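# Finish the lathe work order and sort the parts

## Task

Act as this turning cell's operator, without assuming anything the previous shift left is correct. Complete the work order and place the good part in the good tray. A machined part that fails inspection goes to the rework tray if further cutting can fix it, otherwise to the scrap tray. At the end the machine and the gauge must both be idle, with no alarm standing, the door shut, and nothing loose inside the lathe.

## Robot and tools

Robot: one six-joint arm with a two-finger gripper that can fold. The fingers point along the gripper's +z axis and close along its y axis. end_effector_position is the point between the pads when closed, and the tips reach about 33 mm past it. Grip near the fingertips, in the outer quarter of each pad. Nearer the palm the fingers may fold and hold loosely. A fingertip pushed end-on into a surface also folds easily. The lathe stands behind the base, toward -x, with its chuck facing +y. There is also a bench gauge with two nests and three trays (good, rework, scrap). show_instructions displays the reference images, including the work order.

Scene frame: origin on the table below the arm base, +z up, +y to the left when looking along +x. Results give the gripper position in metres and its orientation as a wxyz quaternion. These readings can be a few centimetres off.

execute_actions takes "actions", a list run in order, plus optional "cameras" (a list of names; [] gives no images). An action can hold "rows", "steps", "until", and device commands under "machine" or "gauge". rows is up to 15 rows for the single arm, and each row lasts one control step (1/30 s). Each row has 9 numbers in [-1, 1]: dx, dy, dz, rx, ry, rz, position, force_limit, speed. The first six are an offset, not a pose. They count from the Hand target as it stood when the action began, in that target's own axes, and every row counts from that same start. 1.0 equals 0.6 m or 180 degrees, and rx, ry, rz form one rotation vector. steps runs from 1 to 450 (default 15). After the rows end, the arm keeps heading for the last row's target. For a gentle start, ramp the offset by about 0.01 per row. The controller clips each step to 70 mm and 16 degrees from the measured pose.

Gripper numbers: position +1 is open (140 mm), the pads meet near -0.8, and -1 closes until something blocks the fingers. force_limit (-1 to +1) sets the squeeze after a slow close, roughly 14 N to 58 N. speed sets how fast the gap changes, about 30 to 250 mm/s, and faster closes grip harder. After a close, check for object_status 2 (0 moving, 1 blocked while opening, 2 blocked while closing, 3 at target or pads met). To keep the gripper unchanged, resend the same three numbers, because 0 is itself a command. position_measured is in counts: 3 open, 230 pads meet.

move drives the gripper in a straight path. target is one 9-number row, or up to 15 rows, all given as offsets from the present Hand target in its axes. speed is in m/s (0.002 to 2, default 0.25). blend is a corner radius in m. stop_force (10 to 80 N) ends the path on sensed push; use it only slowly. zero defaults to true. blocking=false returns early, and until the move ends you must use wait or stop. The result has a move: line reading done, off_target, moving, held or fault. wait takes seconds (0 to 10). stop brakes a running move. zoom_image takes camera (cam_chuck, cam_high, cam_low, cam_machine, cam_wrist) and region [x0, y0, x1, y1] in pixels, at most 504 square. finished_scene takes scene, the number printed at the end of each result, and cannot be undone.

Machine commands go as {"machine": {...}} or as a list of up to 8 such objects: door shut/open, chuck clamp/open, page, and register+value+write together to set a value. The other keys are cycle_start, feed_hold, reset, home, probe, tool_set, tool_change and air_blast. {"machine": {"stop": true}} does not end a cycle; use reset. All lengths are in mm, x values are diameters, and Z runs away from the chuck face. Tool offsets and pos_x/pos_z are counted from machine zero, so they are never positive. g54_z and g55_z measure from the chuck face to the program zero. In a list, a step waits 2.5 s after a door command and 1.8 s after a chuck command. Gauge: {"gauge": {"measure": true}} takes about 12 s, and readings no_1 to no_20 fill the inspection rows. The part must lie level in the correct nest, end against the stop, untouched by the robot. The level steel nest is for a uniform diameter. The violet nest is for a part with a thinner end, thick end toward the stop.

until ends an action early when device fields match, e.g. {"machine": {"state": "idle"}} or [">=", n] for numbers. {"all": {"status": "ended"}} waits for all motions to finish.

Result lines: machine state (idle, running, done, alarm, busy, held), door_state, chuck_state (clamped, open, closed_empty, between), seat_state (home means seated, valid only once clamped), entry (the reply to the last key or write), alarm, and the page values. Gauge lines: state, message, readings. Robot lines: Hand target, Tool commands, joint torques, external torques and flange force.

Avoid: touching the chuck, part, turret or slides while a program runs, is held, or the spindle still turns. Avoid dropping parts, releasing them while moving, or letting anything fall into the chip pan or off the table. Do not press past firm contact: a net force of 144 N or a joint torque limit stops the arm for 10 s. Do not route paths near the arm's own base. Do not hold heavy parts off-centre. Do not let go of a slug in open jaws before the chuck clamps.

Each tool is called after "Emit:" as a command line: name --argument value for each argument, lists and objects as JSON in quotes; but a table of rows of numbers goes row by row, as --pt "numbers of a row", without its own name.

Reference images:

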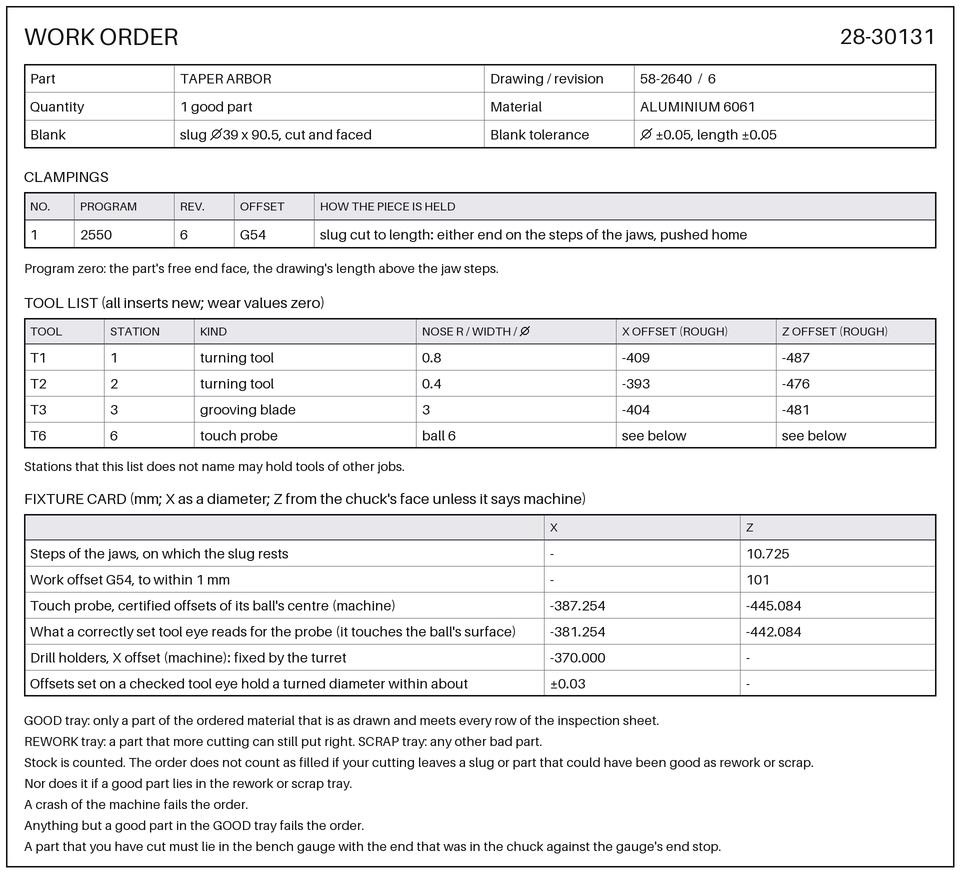

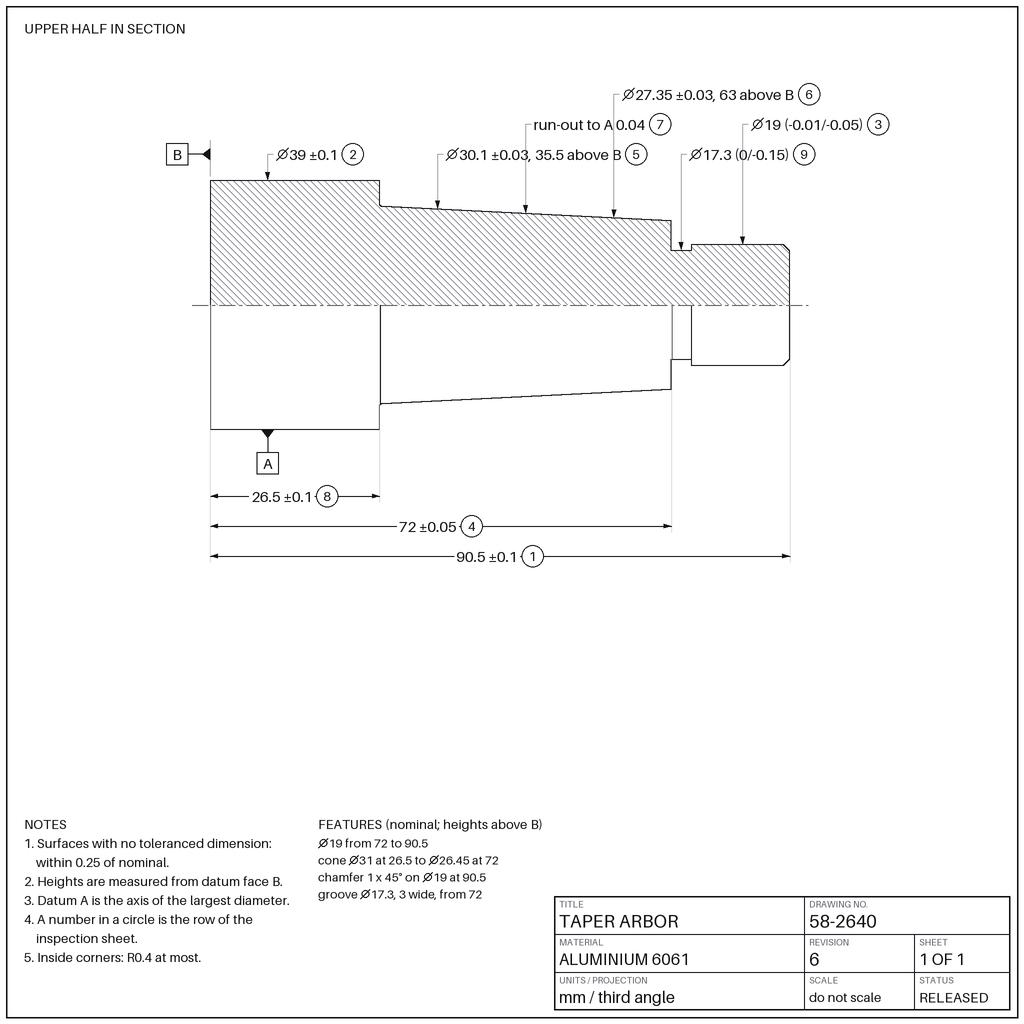

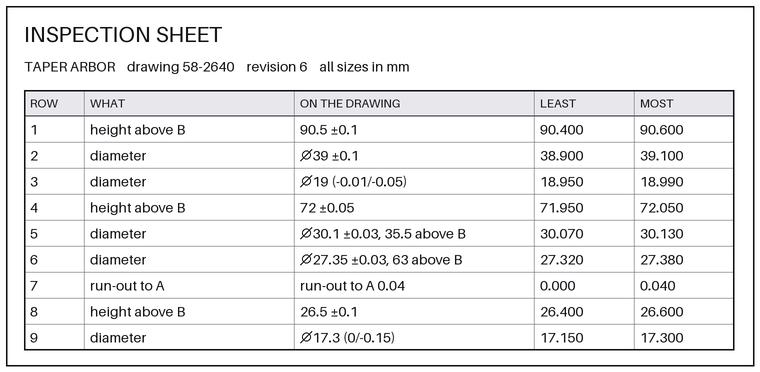

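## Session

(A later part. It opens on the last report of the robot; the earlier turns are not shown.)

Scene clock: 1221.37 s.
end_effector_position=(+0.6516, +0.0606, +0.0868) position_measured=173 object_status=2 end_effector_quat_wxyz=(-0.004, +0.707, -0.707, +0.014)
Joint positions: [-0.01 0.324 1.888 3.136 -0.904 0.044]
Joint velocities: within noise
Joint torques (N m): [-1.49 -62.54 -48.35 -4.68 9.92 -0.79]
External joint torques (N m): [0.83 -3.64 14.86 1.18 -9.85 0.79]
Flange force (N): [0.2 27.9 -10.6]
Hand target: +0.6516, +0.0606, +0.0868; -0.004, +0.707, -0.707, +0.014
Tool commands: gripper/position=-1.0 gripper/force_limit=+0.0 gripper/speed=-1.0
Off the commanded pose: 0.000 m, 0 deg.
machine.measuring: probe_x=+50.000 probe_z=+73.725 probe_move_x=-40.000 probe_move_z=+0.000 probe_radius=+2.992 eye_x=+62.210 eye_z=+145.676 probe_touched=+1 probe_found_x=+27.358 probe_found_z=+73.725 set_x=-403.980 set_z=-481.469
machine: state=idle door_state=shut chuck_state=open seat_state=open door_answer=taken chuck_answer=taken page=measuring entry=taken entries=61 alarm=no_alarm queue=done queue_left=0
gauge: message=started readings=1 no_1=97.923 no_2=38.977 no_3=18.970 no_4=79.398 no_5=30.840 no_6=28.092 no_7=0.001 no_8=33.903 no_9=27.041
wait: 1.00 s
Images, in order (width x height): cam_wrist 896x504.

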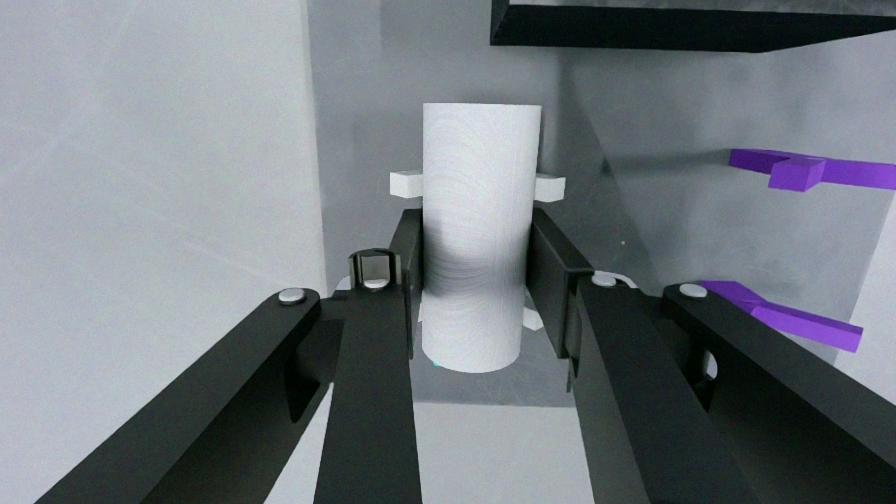

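Emit:
move --target '[0, 0.0012, -0.0010, 0, 0, 0, -1, 0, -1]' --speed 0.02 --cameras '[]'

Emit:
move --target '[-0.0162, 0, 0.0002, 0, 0, 0, -1, 0, -1]' --speed 0.006 --stop_force 10 --cameras '["cam_wrist"]'

Scene clock: 1226.80 s.
end_effector_position=(+0.6508, +0.0606, +0.0874) position_measured=173 object_status=2 end_effector_quat_wxyz=(-0.004, +0.707, -0.707, +0.014)
Joint positions: [-0.01 0.323 1.889 3.136 -0.905 0.044]
Joint velocities: within noise
Joint torques (N m): [-0.87 -70.61 -36.39 -3.92 -0.4 -0.03]
External joint torques (N m): [0.18 4.61 3.15 0.44 0.44 0.03]
Flange force (N): [-0.3 0.4 7.9]
Hand target: +0.6508, +0.0606, +0.0874; -0.004, +0.707, -0.707, +0.014
Off the commanded pose: 0.000 m, 0 deg.
machine.measuring: probe_x=+50.000 probe_z=+73.725 probe_move_x=-40.000 probe_move_z=+0.000 probe_radius=+2.992 eye_x=+62.210 eye_z=+145.676 probe_touched=+1 probe_found_x=+27.358 probe_found_z=+73.725 set_x=-403.980 set_z=-481.469
machine: state=idle door_state=shut chuck_state=open seat_state=open door_answer=taken chuck_answer=taken page=measuring entry=taken entries=61 alarm=no_alarm queue=done queue_left=0
gauge: message=started readings=1 no_1=97.923 no_2=38.977 no_3=18.970 no_4=79.398 no_5=30.840 no_6=28.092 no_7=0.001 no_8=33.903 no_9=27.041
move: done
No camera images: "cameras" was empty.

Scene clock: 1228.97 s.
end_effector_position=(+0.6508, +0.0701, +0.0872) position_measured=173 object_status=2 end_effector_quat_wxyz=(-0.004, +0.707, -0.707, +0.014)
Joint positions: [0.005 0.324 1.887 3.135 -0.905 0.06]
Joint velocities: within noise
Joint torques (N m): [7.53 -67.56 -34.01 -0.17 -0.5 -0.15]
External joint torques (N m): [-8.25 1.34 0.61 -3.33 0.55 0.15]
Flange force (N): [12.3 -0.9 2.9]
Hand target: +0.6508, +0.0702, +0.0872; -0.004, +0.707, -0.707, +0.014
Off the commanded pose: 0.000 m, 0 deg.
machine.measuring: probe_x=+50.000 probe_z=+73.725 probe_move_x=-40.000 probe_move_z=+0.000 probe_radius=+2.992 eye_x=+62.210 eye_z=+145.676 probe_touched=+1 probe_found_x=+27.358 probe_found_z=+73.725 set_x=-403.980 set_z=-481.469
machine: state=idle door_state=shut chuck_state=open seat_state=open door_answer=taken chuck_answer=taken page=measuring entry=taken entries=61 alarm=no_alarm queue=done queue_left=0
gauge: message=started readings=1 no_1=97.923 no_2=38.977 no_3=18.970 no_4=79.398 no_5=30.840 no_6=28.092 no_7=0.001 no_8=33.903 no_9=27.041
move: contact
Images, in order (width x height): cam_wrist 896x504.

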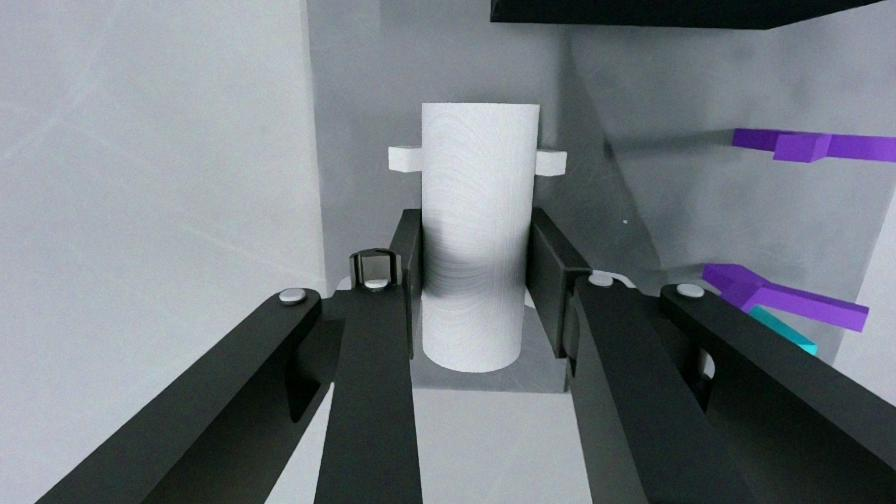

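Emit:
move --target '[0, 0, 0.0007, 0, 0, 0, -1, 0, -1]' --speed 0.01 --cameras '[]'

Emit:
move --target '[0, 0, 0, 0, 0, 0, 0, 0, -1]' --speed 0.05 --cameras '["cam_wrist"]'

Emit:
execute_actions --actions '[{"gauge": {"measure": true}, "steps": 400, "until": {"gauge": {"readings": [">=", 2]}}}]' --cameras '[]'

Scene clock: 1236.40 s.
end_effector_position=(+0.6509, +0.0702, +0.0868) position_measured=173 object_status=2 end_effector_quat_wxyz=(-0.004, +0.707, -0.707, +0.014)
Joint positions: [0.005 0.325 1.888 3.135 -0.905 0.06]
Joint velocities: within noise
Joint torques (N m): [8.24 -53.73 -26.51 -0.53 0.79 -0.44]
External joint torques (N m): [-8.92 -12.53 -7 -2.97 -0.72 0.43]
Flange force (N): [13.3 1.7 -19.4]
Hand target: +0.6508, +0.0702, +0.0868; -0.004, +0.707, -0.707, +0.014
Off the commanded pose: 0.000 m, 0 deg.
machine.measuring: probe_x=+50.000 probe_z=+73.725 probe_move_x=-40.000 probe_move_z=+0.000 probe_radius=+2.992 eye_x=+62.210 eye_z=+145.676 probe_touched=+1 probe_found_x=+27.358 probe_found_z=+73.725 set_x=-403.980 set_z=-481.469
machine: state=idle door_state=shut chuck_state=open seat_state=open door_answer=taken chuck_answer=taken page=measuring entry=taken entries=61 alarm=no_alarm queue=done queue_left=0
gauge: message=started readings=1 no_1=97.923 no_2=38.977 no_3=18.970 no_4=79.398 no_5=30.840 no_6=28.092 no_7=0.001 no_8=33.903 no_9=27.041
move: done
No camera images: "cameras" was empty.

Scene clock: 1237.60 s.
end_effector_position=(+0.6508, +0.0702, +0.0868) position_measured=129 object_status=0 end_effector_quat_wxyz=(-0.004, +0.707, -0.707, +0.014)
Joint positions: [0.005 0.325 1.888 3.135 -0.905 0.06]
Joint velocities: within noise
Joint torques (N m): [-1.09 -69.29 -35.2 -3.89 -0.44 -0.07]
External joint torques (N m): [0.36 3.37 1.98 0.41 0.49 0.07]
Flange force (N): [-0.7 -0.2 5.8]
Hand target: +0.6508, +0.0702, +0.0868; -0.004, +0.707, -0.707, +0.014
Off the commanded pose: 0.000 m, 0 deg.
machine.measuring: probe_x=+50.000 probe_z=+73.725 probe_move_x=-40.000 probe_move_z=+0.000 probe_radius=+2.992 eye_x=+62.210 eye_z=+145.676 probe_touched=+1 probe_found_x=+27.358 probe_found_z=+73.725 set_x=-403.980 set_z=-481.469
machine: state=idle door_state=shut chuck_state=open seat_state=open door_answer=taken chuck_answer=taken page=measuring entry=taken entries=61 alarm=no_alarm queue=done queue_left=0
gauge: message=started readings=1 no_1=97.923 no_2=38.977 no_3=18.970 no_4=79.398 no_5=30.840 no_6=28.092 no_7=0.001 no_8=33.903 no_9=27.041
move: done
Images, in order (width x height): cam_wrist 896x504.

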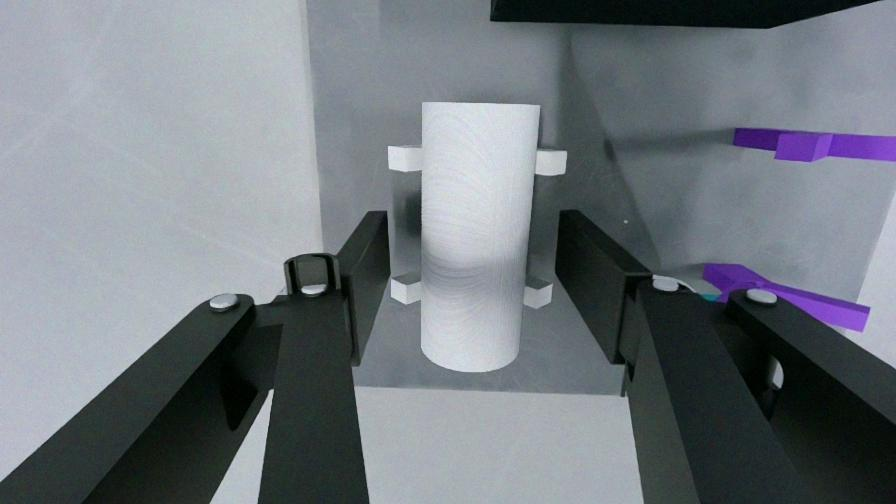

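Scene clock: 1249.80 s.
end_effector_position=(+0.6508, +0.0702, +0.0868) position_measured=129 object_status=3 end_effector_quat_wxyz=(-0.004, +0.707, -0.707, +0.014)
Joint positions: [0.005 0.325 1.888 3.135 -0.905 0.06]
Joint velocities: within noise
Joint torques (N m): [-0.99 -69.23 -35.37 -3.86 -0.43 -0.11]
External joint torques (N m): [0.35 3.06 2.17 0.39 0.48 0.11]
Flange force (N): [-0.7 0.5 5.6]
Hand target: +0.6508, +0.0702, +0.0868; -0.004, +0.707, -0.707, +0.014
Tool commands: gripper/position=+0.0 gripper/force_limit=+0.0 gripper/speed=-1.0
Off the commanded pose: 0.000 m, 0 deg.
machine.measuring: probe_x=+50.000 probe_z=+73.725 probe_move_x=-40.000 probe_move_z=+0.000 probe_radius=+2.992 eye_x=+62.210 eye_z=+145.676 probe_touched=+1 probe_found_x=+27.358 probe_found_z=+73.725 set_x=-403.980 set_z=-481.469
machine: state=idle door_state=shut chuck_state=open seat_state=open door_answer=taken chuck_answer=taken page=measuring entry=taken entries=61 alarm=no_alarm queue=done queue_left=0
gauge: message=started readings=2 no_1=90.528 no_2=38.973 no_3=18.971 no_4=72.003 no_5=30.102 no_6=27.356 no_7=0.003 no_8=26.504 no_9=17.223
No camera images: "cameras" was empty.

Emit:
move --target '[0, 0, 0, 0, 0, 0, -1, 0, -1]' --cameras '[]'

Emit:
wait --seconds 0.8 --cameras '[]'

Emit:
move --pt "0.0028 -0.0051 -0.2 0 0 0 -1 0 -1" --pt "-0.6043 0.0198 -0.2808 0 0 0 -1 0 -1" --speed '[0.1, 0.25]' --blend '[0.02, 0]' --cameras '["cam_wrist", "cam_high"]'

Scene clock: 1259.77 s.
end_effector_position=(+0.6508, +0.0702, +0.0868) position_measured=173 object_status=0 end_effector_quat_wxyz=(-0.004, +0.707, -0.707, +0.014)
Joint positions: [0.005 0.325 1.888 3.135 -0.905 0.06]
Joint velocities: within noise
Joint torques (N m): [-0.08 -61.61 -25.54 -4.21 -3.08 -0.75]
External joint torques (N m): [-0.6 -4.43 -7.62 0.74 3.12 0.75]
Flange force (N): [-0.9 -7.1 -4.6]
Hand target: +0.6508, +0.0702, +0.0868; -0.004, +0.707, -0.707, +0.014
Off the commanded pose: 0.000 m, 0 deg.
machine.measuring: probe_x=+50.000 probe_z=+73.725 probe_move_x=-40.000 probe_move_z=+0.000 probe_radius=+2.992 eye_x=+62.210 eye_z=+145.676 probe_touched=+1 probe_found_x=+27.358 probe_found_z=+73.725 set_x=-403.980 set_z=-481.469
machine: state=idle door_state=shut chuck_state=open seat_state=open door_answer=taken chuck_answer=taken page=measuring entry=taken entries=61 alarm=no_alarm queue=done queue_left=0
gauge: message=started readings=2 no_1=90.528 no_2=38.973 no_3=18.971 no_4=72.003 no_5=30.102 no_6=27.356 no_7=0.003 no_8=26.504 no_9=17.223
move: done
No camera images: "cameras" was empty.

Scene clock: 1260.57 s.
end_effector_position=(+0.6508, +0.0702, +0.0868) position_measured=173 object_status=2 end_effector_quat_wxyz=(-0.004, +0.707, -0.707, +0.014)
Joint positions: [0.005 0.325 1.888 3.135 -0.905 0.06]
Joint velocities: within noise
Joint torques (N m): [0.03 -61.96 -25.72 -4.08 -3.36 -0.78]
External joint torques (N m): [-0.69 -4.2 -7.65 0.58 3.41 0.78]
Flange force (N): [-0.9 -7.3 -3.9]
Hand target: +0.6508, +0.0702, +0.0868; -0.004, +0.707, -0.707, +0.014
Tool commands: gripper/position=-1.0 gripper/force_limit=+0.0 gripper/speed=-1.0
Off the commanded pose: 0.000 m, 0 deg.
machine.measuring: probe_x=+50.000 probe_z=+73.725 probe_move_x=-40.000 probe_move_z=+0.000 probe_radius=+2.992 eye_x=+62.210 eye_z=+145.676 probe_touched=+1 probe_found_x=+27.358 probe_found_z=+73.725 set_x=-403.980 set_z=-481.469
machine: state=idle door_state=shut chuck_state=open seat_state=open door_answer=taken chuck_answer=taken page=measuring entry=taken entries=61 alarm=no_alarm queue=done queue_left=0
gauge: message=started readings=2 no_1=90.528 no_2=38.973 no_3=18.971 no_4=72.003 no_5=30.102 no_6=27.356 no_7=0.003 no_8=26.504 no_9=17.223
wait: 0.80 s
No camera images: "cameras" was empty.

Scene clock: 1263.63 s.
end_effector_position=(+0.6344, +0.4350, +0.2498) position_measured=173 object_status=2 end_effector_quat_wxyz=(-0.004, +0.707, -0.707, +0.014)
Joint positions: [0.509 0.371 1.486 3.124 -1.266 0.565]
Joint velocities: within noise
Joint torques (N m): [0.17 -82.68 -43.31 -4.65 -0.46 -0.1]
External joint torques (N m): [-0.7 4.9 3.49 0.46 0.45 0.09]
Flange force (N): [0.9 0.0 7.2]
Hand target: +0.6344, +0.4351, +0.2498; -0.004, +0.707, -0.707, +0.014
Off the commanded pose: 0.000 m, 0 deg.
machine.measuring: probe_x=+50.000 probe_z=+73.725 probe_move_x=-40.000 probe_move_z=+0.000 probe_radius=+2.992 eye_x=+62.210 eye_z=+145.676 probe_touched=+1 probe_found_x=+27.358 probe_found_z=+73.725 set_x=-403.980 set_z=-481.469
machine: state=idle door_state=shut chuck_state=open seat_state=open door_answer=taken chuck_answer=taken page=measuring entry=taken entries=61 alarm=no_alarm queue=done queue_left=0
gauge: message=started readings=2 no_1=90.528 no_2=38.973 no_3=18.971 no_4=72.003 no_5=30.102 no_6=27.356 no_7=0.003 no_8=26.504 no_9=17.223
move: done
Images, in order (width x height): cam_high 896x504, cam_wrist 896x504.

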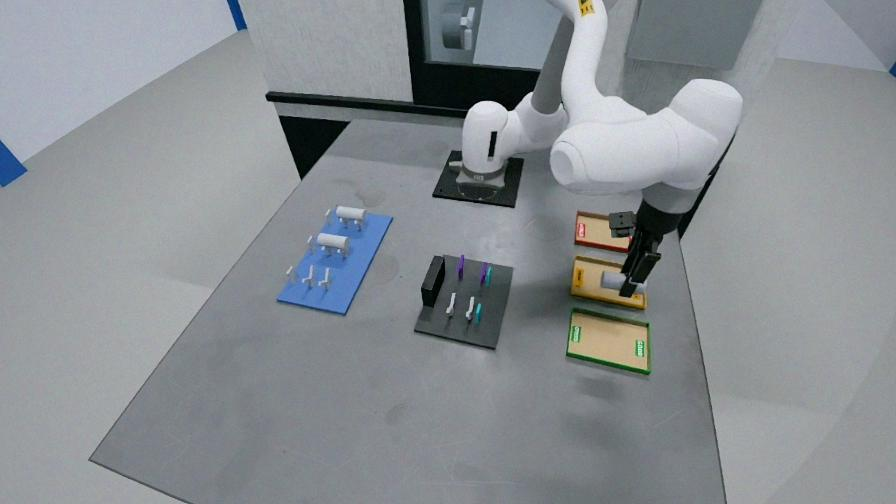

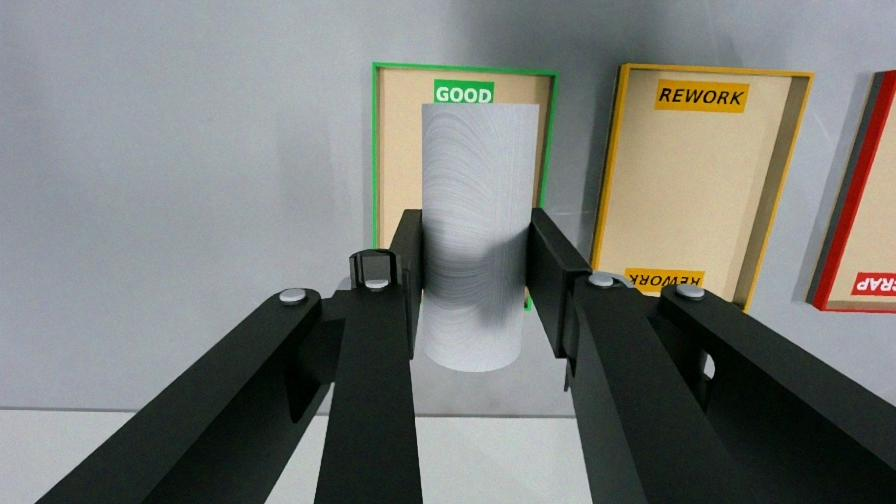

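Emit:
move --target '[-0.0507, 0.0128, 0.2824, 0, 0, 0, -1, 0, -1]' --speed 0.15 --cameras '["cam_wrist"]'

Emit:
move --target '[-0.001, 0.0021, 0.083, 0, 0, 0, -1, 0, -1]' --speed 0.015 --stop_force 10 --cameras '["cam_wrist"]'

Scene clock: 1270.30 s.
end_effector_position=(+0.6312, +0.4631, +0.0799) position_measured=173 object_status=2 end_effector_quat_wxyz=(-0.004, +0.707, -0.707, +0.014)
Joint positions: [0.544 0.504 1.617 3.121 -1.001 0.606]
Joint velocities: within noise
Joint torques (N m): [-1.05 -90.57 -38.45 -4.13 -0.56 -0.17]
External joint torques (N m): [0.5 5.29 3.25 0.43 0.55 0.17]
Flange force (N): [-0.4 1.0 7.7]
Hand target: +0.6312, +0.4631, +0.0798; -0.004, +0.707, -0.707, +0.014
Off the commanded pose: 0.000 m, 0 deg.
machine.measuring: probe_x=+50.000 probe_z=+73.725 probe_move_x=-40.000 probe_move_z=+0.000 probe_radius=+2.992 eye_x=+62.210 eye_z=+145.676 probe_touched=+1 probe_found_x=+27.358 probe_found_z=+73.725 set_x=-403.980 set_z=-481.469
machine: state=idle door_state=shut chuck_state=open seat_state=open door_answer=taken chuck_answer=taken page=measuring entry=taken entries=61 alarm=no_alarm queue=done queue_left=0
gauge: message=started readings=2 no_1=90.528 no_2=38.973 no_3=18.971 no_4=72.003 no_5=30.102 no_6=27.356 no_7=0.003 no_8=26.504 no_9=17.223
move: done
Images, in order (width x height): cam_wrist 896x504.

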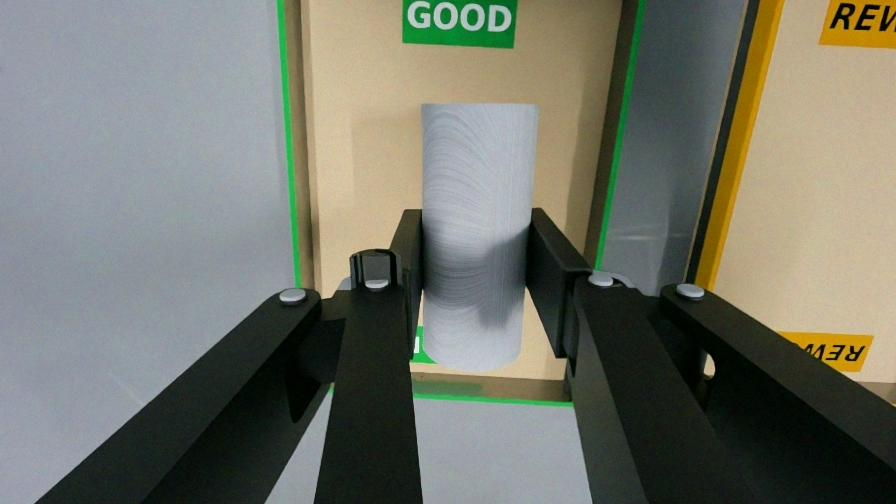

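Scene clock: 1273.60 s.
end_effector_position=(+0.6313, +0.4630, +0.0393) position_measured=173 object_status=2 end_effector_quat_wxyz=(-0.004, +0.707, -0.707, +0.014)
Joint positions: [0.544 0.54 1.644 3.12 -0.939 0.608]
Joint velocities: within noise
Joint torques (N m): [-0.67 -70.06 -29.23 -3.85 2.6 -0.08]
External joint torques (N m): [0.08 -17.02 -4.53 0.3 -2.61 0.08]
Flange force (N): [5.8 7.6 -22.8]
Hand target: +0.6313, +0.4630, +0.0393; -0.004, +0.707, -0.707, +0.014 (not the last commanded pose)
Off the commanded pose: 0.009 m, 0 deg.
machine.measuring: probe_x=+50.000 probe_z=+73.725 probe_move_x=-40.000 probe_move_z=+0.000 probe_radius=+2.992 eye_x=+62.210 eye_z=+145.676 probe_touched=+1 probe_found_x=+27.358 probe_found_z=+73.725 set_x=-403.980 set_z=-481.469
machine: state=idle door_state=shut chuck_state=open seat_state=open door_answer=taken chuck_answer=taken page=measuring entry=taken entries=61 alarm=no_alarm queue=done queue_left=0
gauge: message=started readings=2 no_1=90.528 no_2=38.973 no_3=18.971 no_4=72.003 no_5=30.102 no_6=27.356 no_7=0.003 no_8=26.504 no_9=17.223
move: contact
Images, in order (width x height): cam_wrist 896x504.

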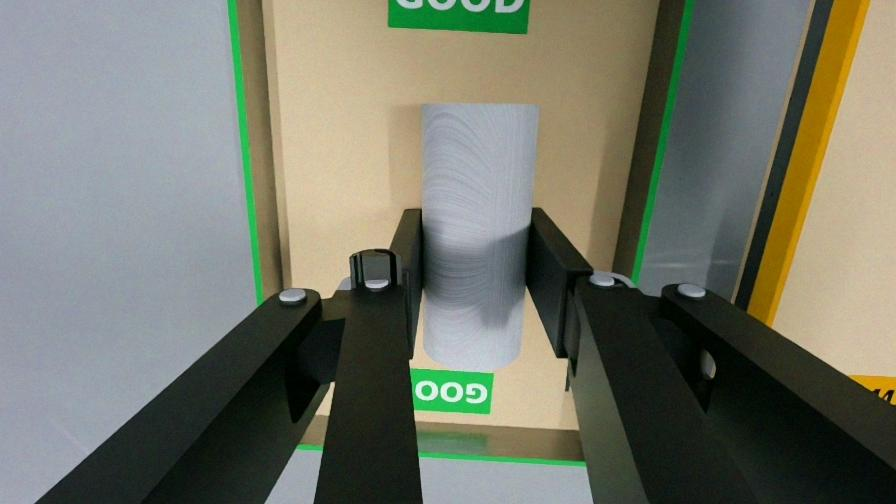

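Emit:
move --target '[0, 0, 0, 0, 0, 0, -0.1, 0, -1]' --speed 0.05 --cameras '["cam_wrist"]'

Emit:
move --target '[0.0043, -0.0076, -0.3, 0, 0, 0, -0.1, 0, -1]' --speed 0.12 --cameras '["cam_wrist", "cam_high"]'

Scene clock: 1278.37 s.
end_effector_position=(+0.6312, +0.4630, +0.0393) position_measured=141 object_status=0 end_effector_quat_wxyz=(-0.004, +0.707, -0.707, +0.014)
Joint positions: [0.544 0.54 1.644 3.121 -0.939 0.608]
Joint velocities: within noise
Joint torques (N m): [-0.28 -89.88 -35.81 -3.96 -0.44 -0.08]
External joint torques (N m): [-0.26 2.44 1.74 0.38 0.45 0.08]
Flange force (N): [0.9 0.8 4.0]
Hand target: +0.6313, +0.4630, +0.0393; -0.004, +0.707, -0.707, +0.014
Off the commanded pose: 0.000 m, 0 deg.
machine.measuring: probe_x=+50.000 probe_z=+73.725 probe_move_x=-40.000 probe_move_z=+0.000 probe_radius=+2.992 eye_x=+62.210 eye_z=+145.676 probe_touched=+1 probe_found_x=+27.358 probe_found_z=+73.725 set_x=-403.980 set_z=-481.469
machine: state=idle door_state=shut chuck_state=open seat_state=open door_answer=taken chuck_answer=taken page=measuring entry=taken entries=61 alarm=no_alarm queue=done queue_left=0
gauge: message=started readings=2 no_1=90.528 no_2=38.973 no_3=18.971 no_4=72.003 no_5=30.102 no_6=27.356 no_7=0.003 no_8=26.504 no_9=17.223
move: done
Images, in order (width x height): cam_wrist 896x504.

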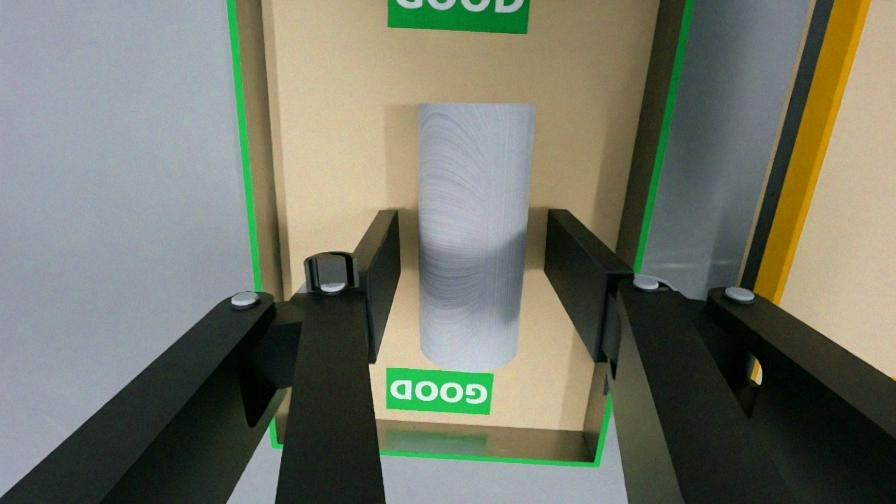

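Scene clock: 1280.20 s.
end_effector_position=(+0.6311, +0.4630, +0.2194) position_measured=141 object_status=3 end_effector_quat_wxyz=(-0.004, +0.707, -0.707, +0.014)
Joint positions: [0.542 0.407 1.49 3.124 -1.225 0.599]
Joint velocities: within noise
Joint torques (N m): [-1.47 -83.56 -41.76 -4.58 -0.46 -0.13]
External joint torques (N m): [0.97 3 2.48 0.45 0.46 0.13]
Flange force (N): [-0.4 1.9 5.1]
Hand target: +0.6311, +0.4630, +0.2194; -0.004, +0.707, -0.707, +0.014
Off the commanded pose: 0.000 m, 0 deg.
machine.measuring: probe_x=+50.000 probe_z=+73.725 probe_move_x=-40.000 probe_move_z=+0.000 probe_radius=+2.992 eye_x=+62.210 eye_z=+145.676 probe_touched=+1 probe_found_x=+27.358 probe_found_z=+73.725 set_x=-403.980 set_z=-481.469
machine: state=idle door_state=shut chuck_state=open seat_state=open door_answer=taken chuck_answer=taken page=measuring entry=taken entries=61 alarm=no_alarm queue=done queue_left=0
gauge: message=started readings=2 no_1=90.528 no_2=38.973 no_3=18.971 no_4=72.003 no_5=30.102 no_6=27.356 no_7=0.003 no_8=26.504 no_9=17.223
move: done
Images, in order (width x height): cam_high 896x504, cam_wrist 896x504.

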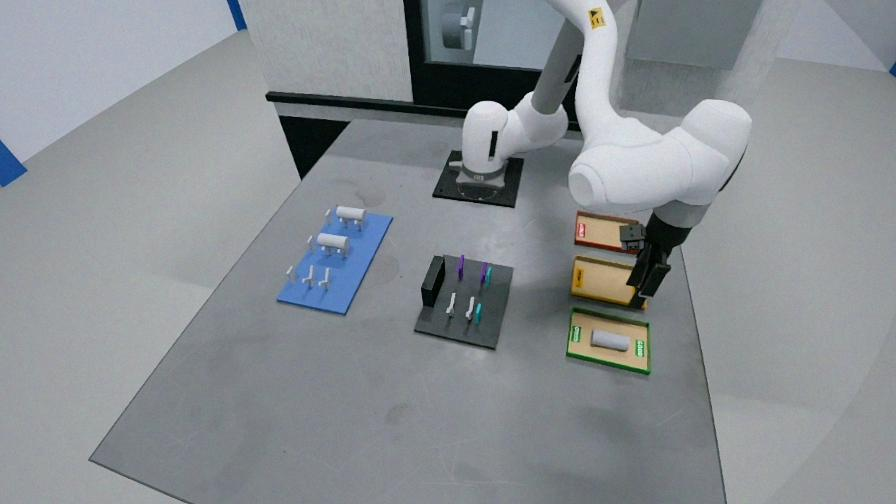

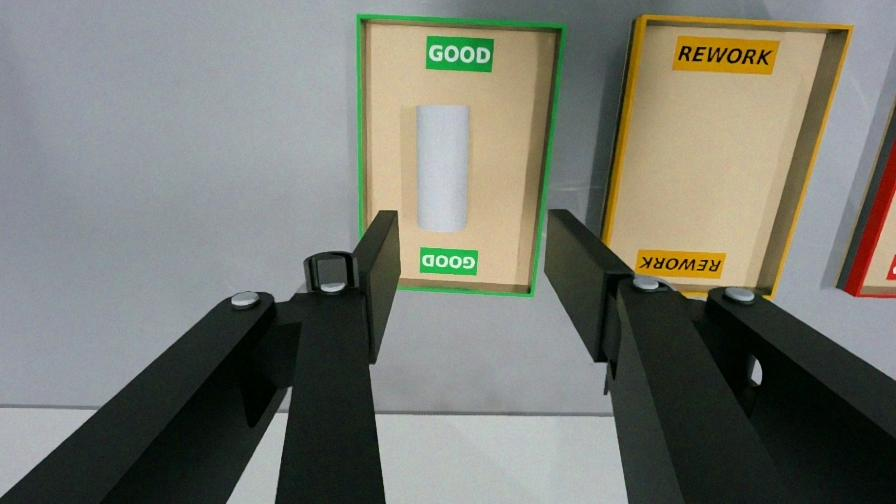

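Emit:
finished_scene --scene 1

The scene is finished: the task was done.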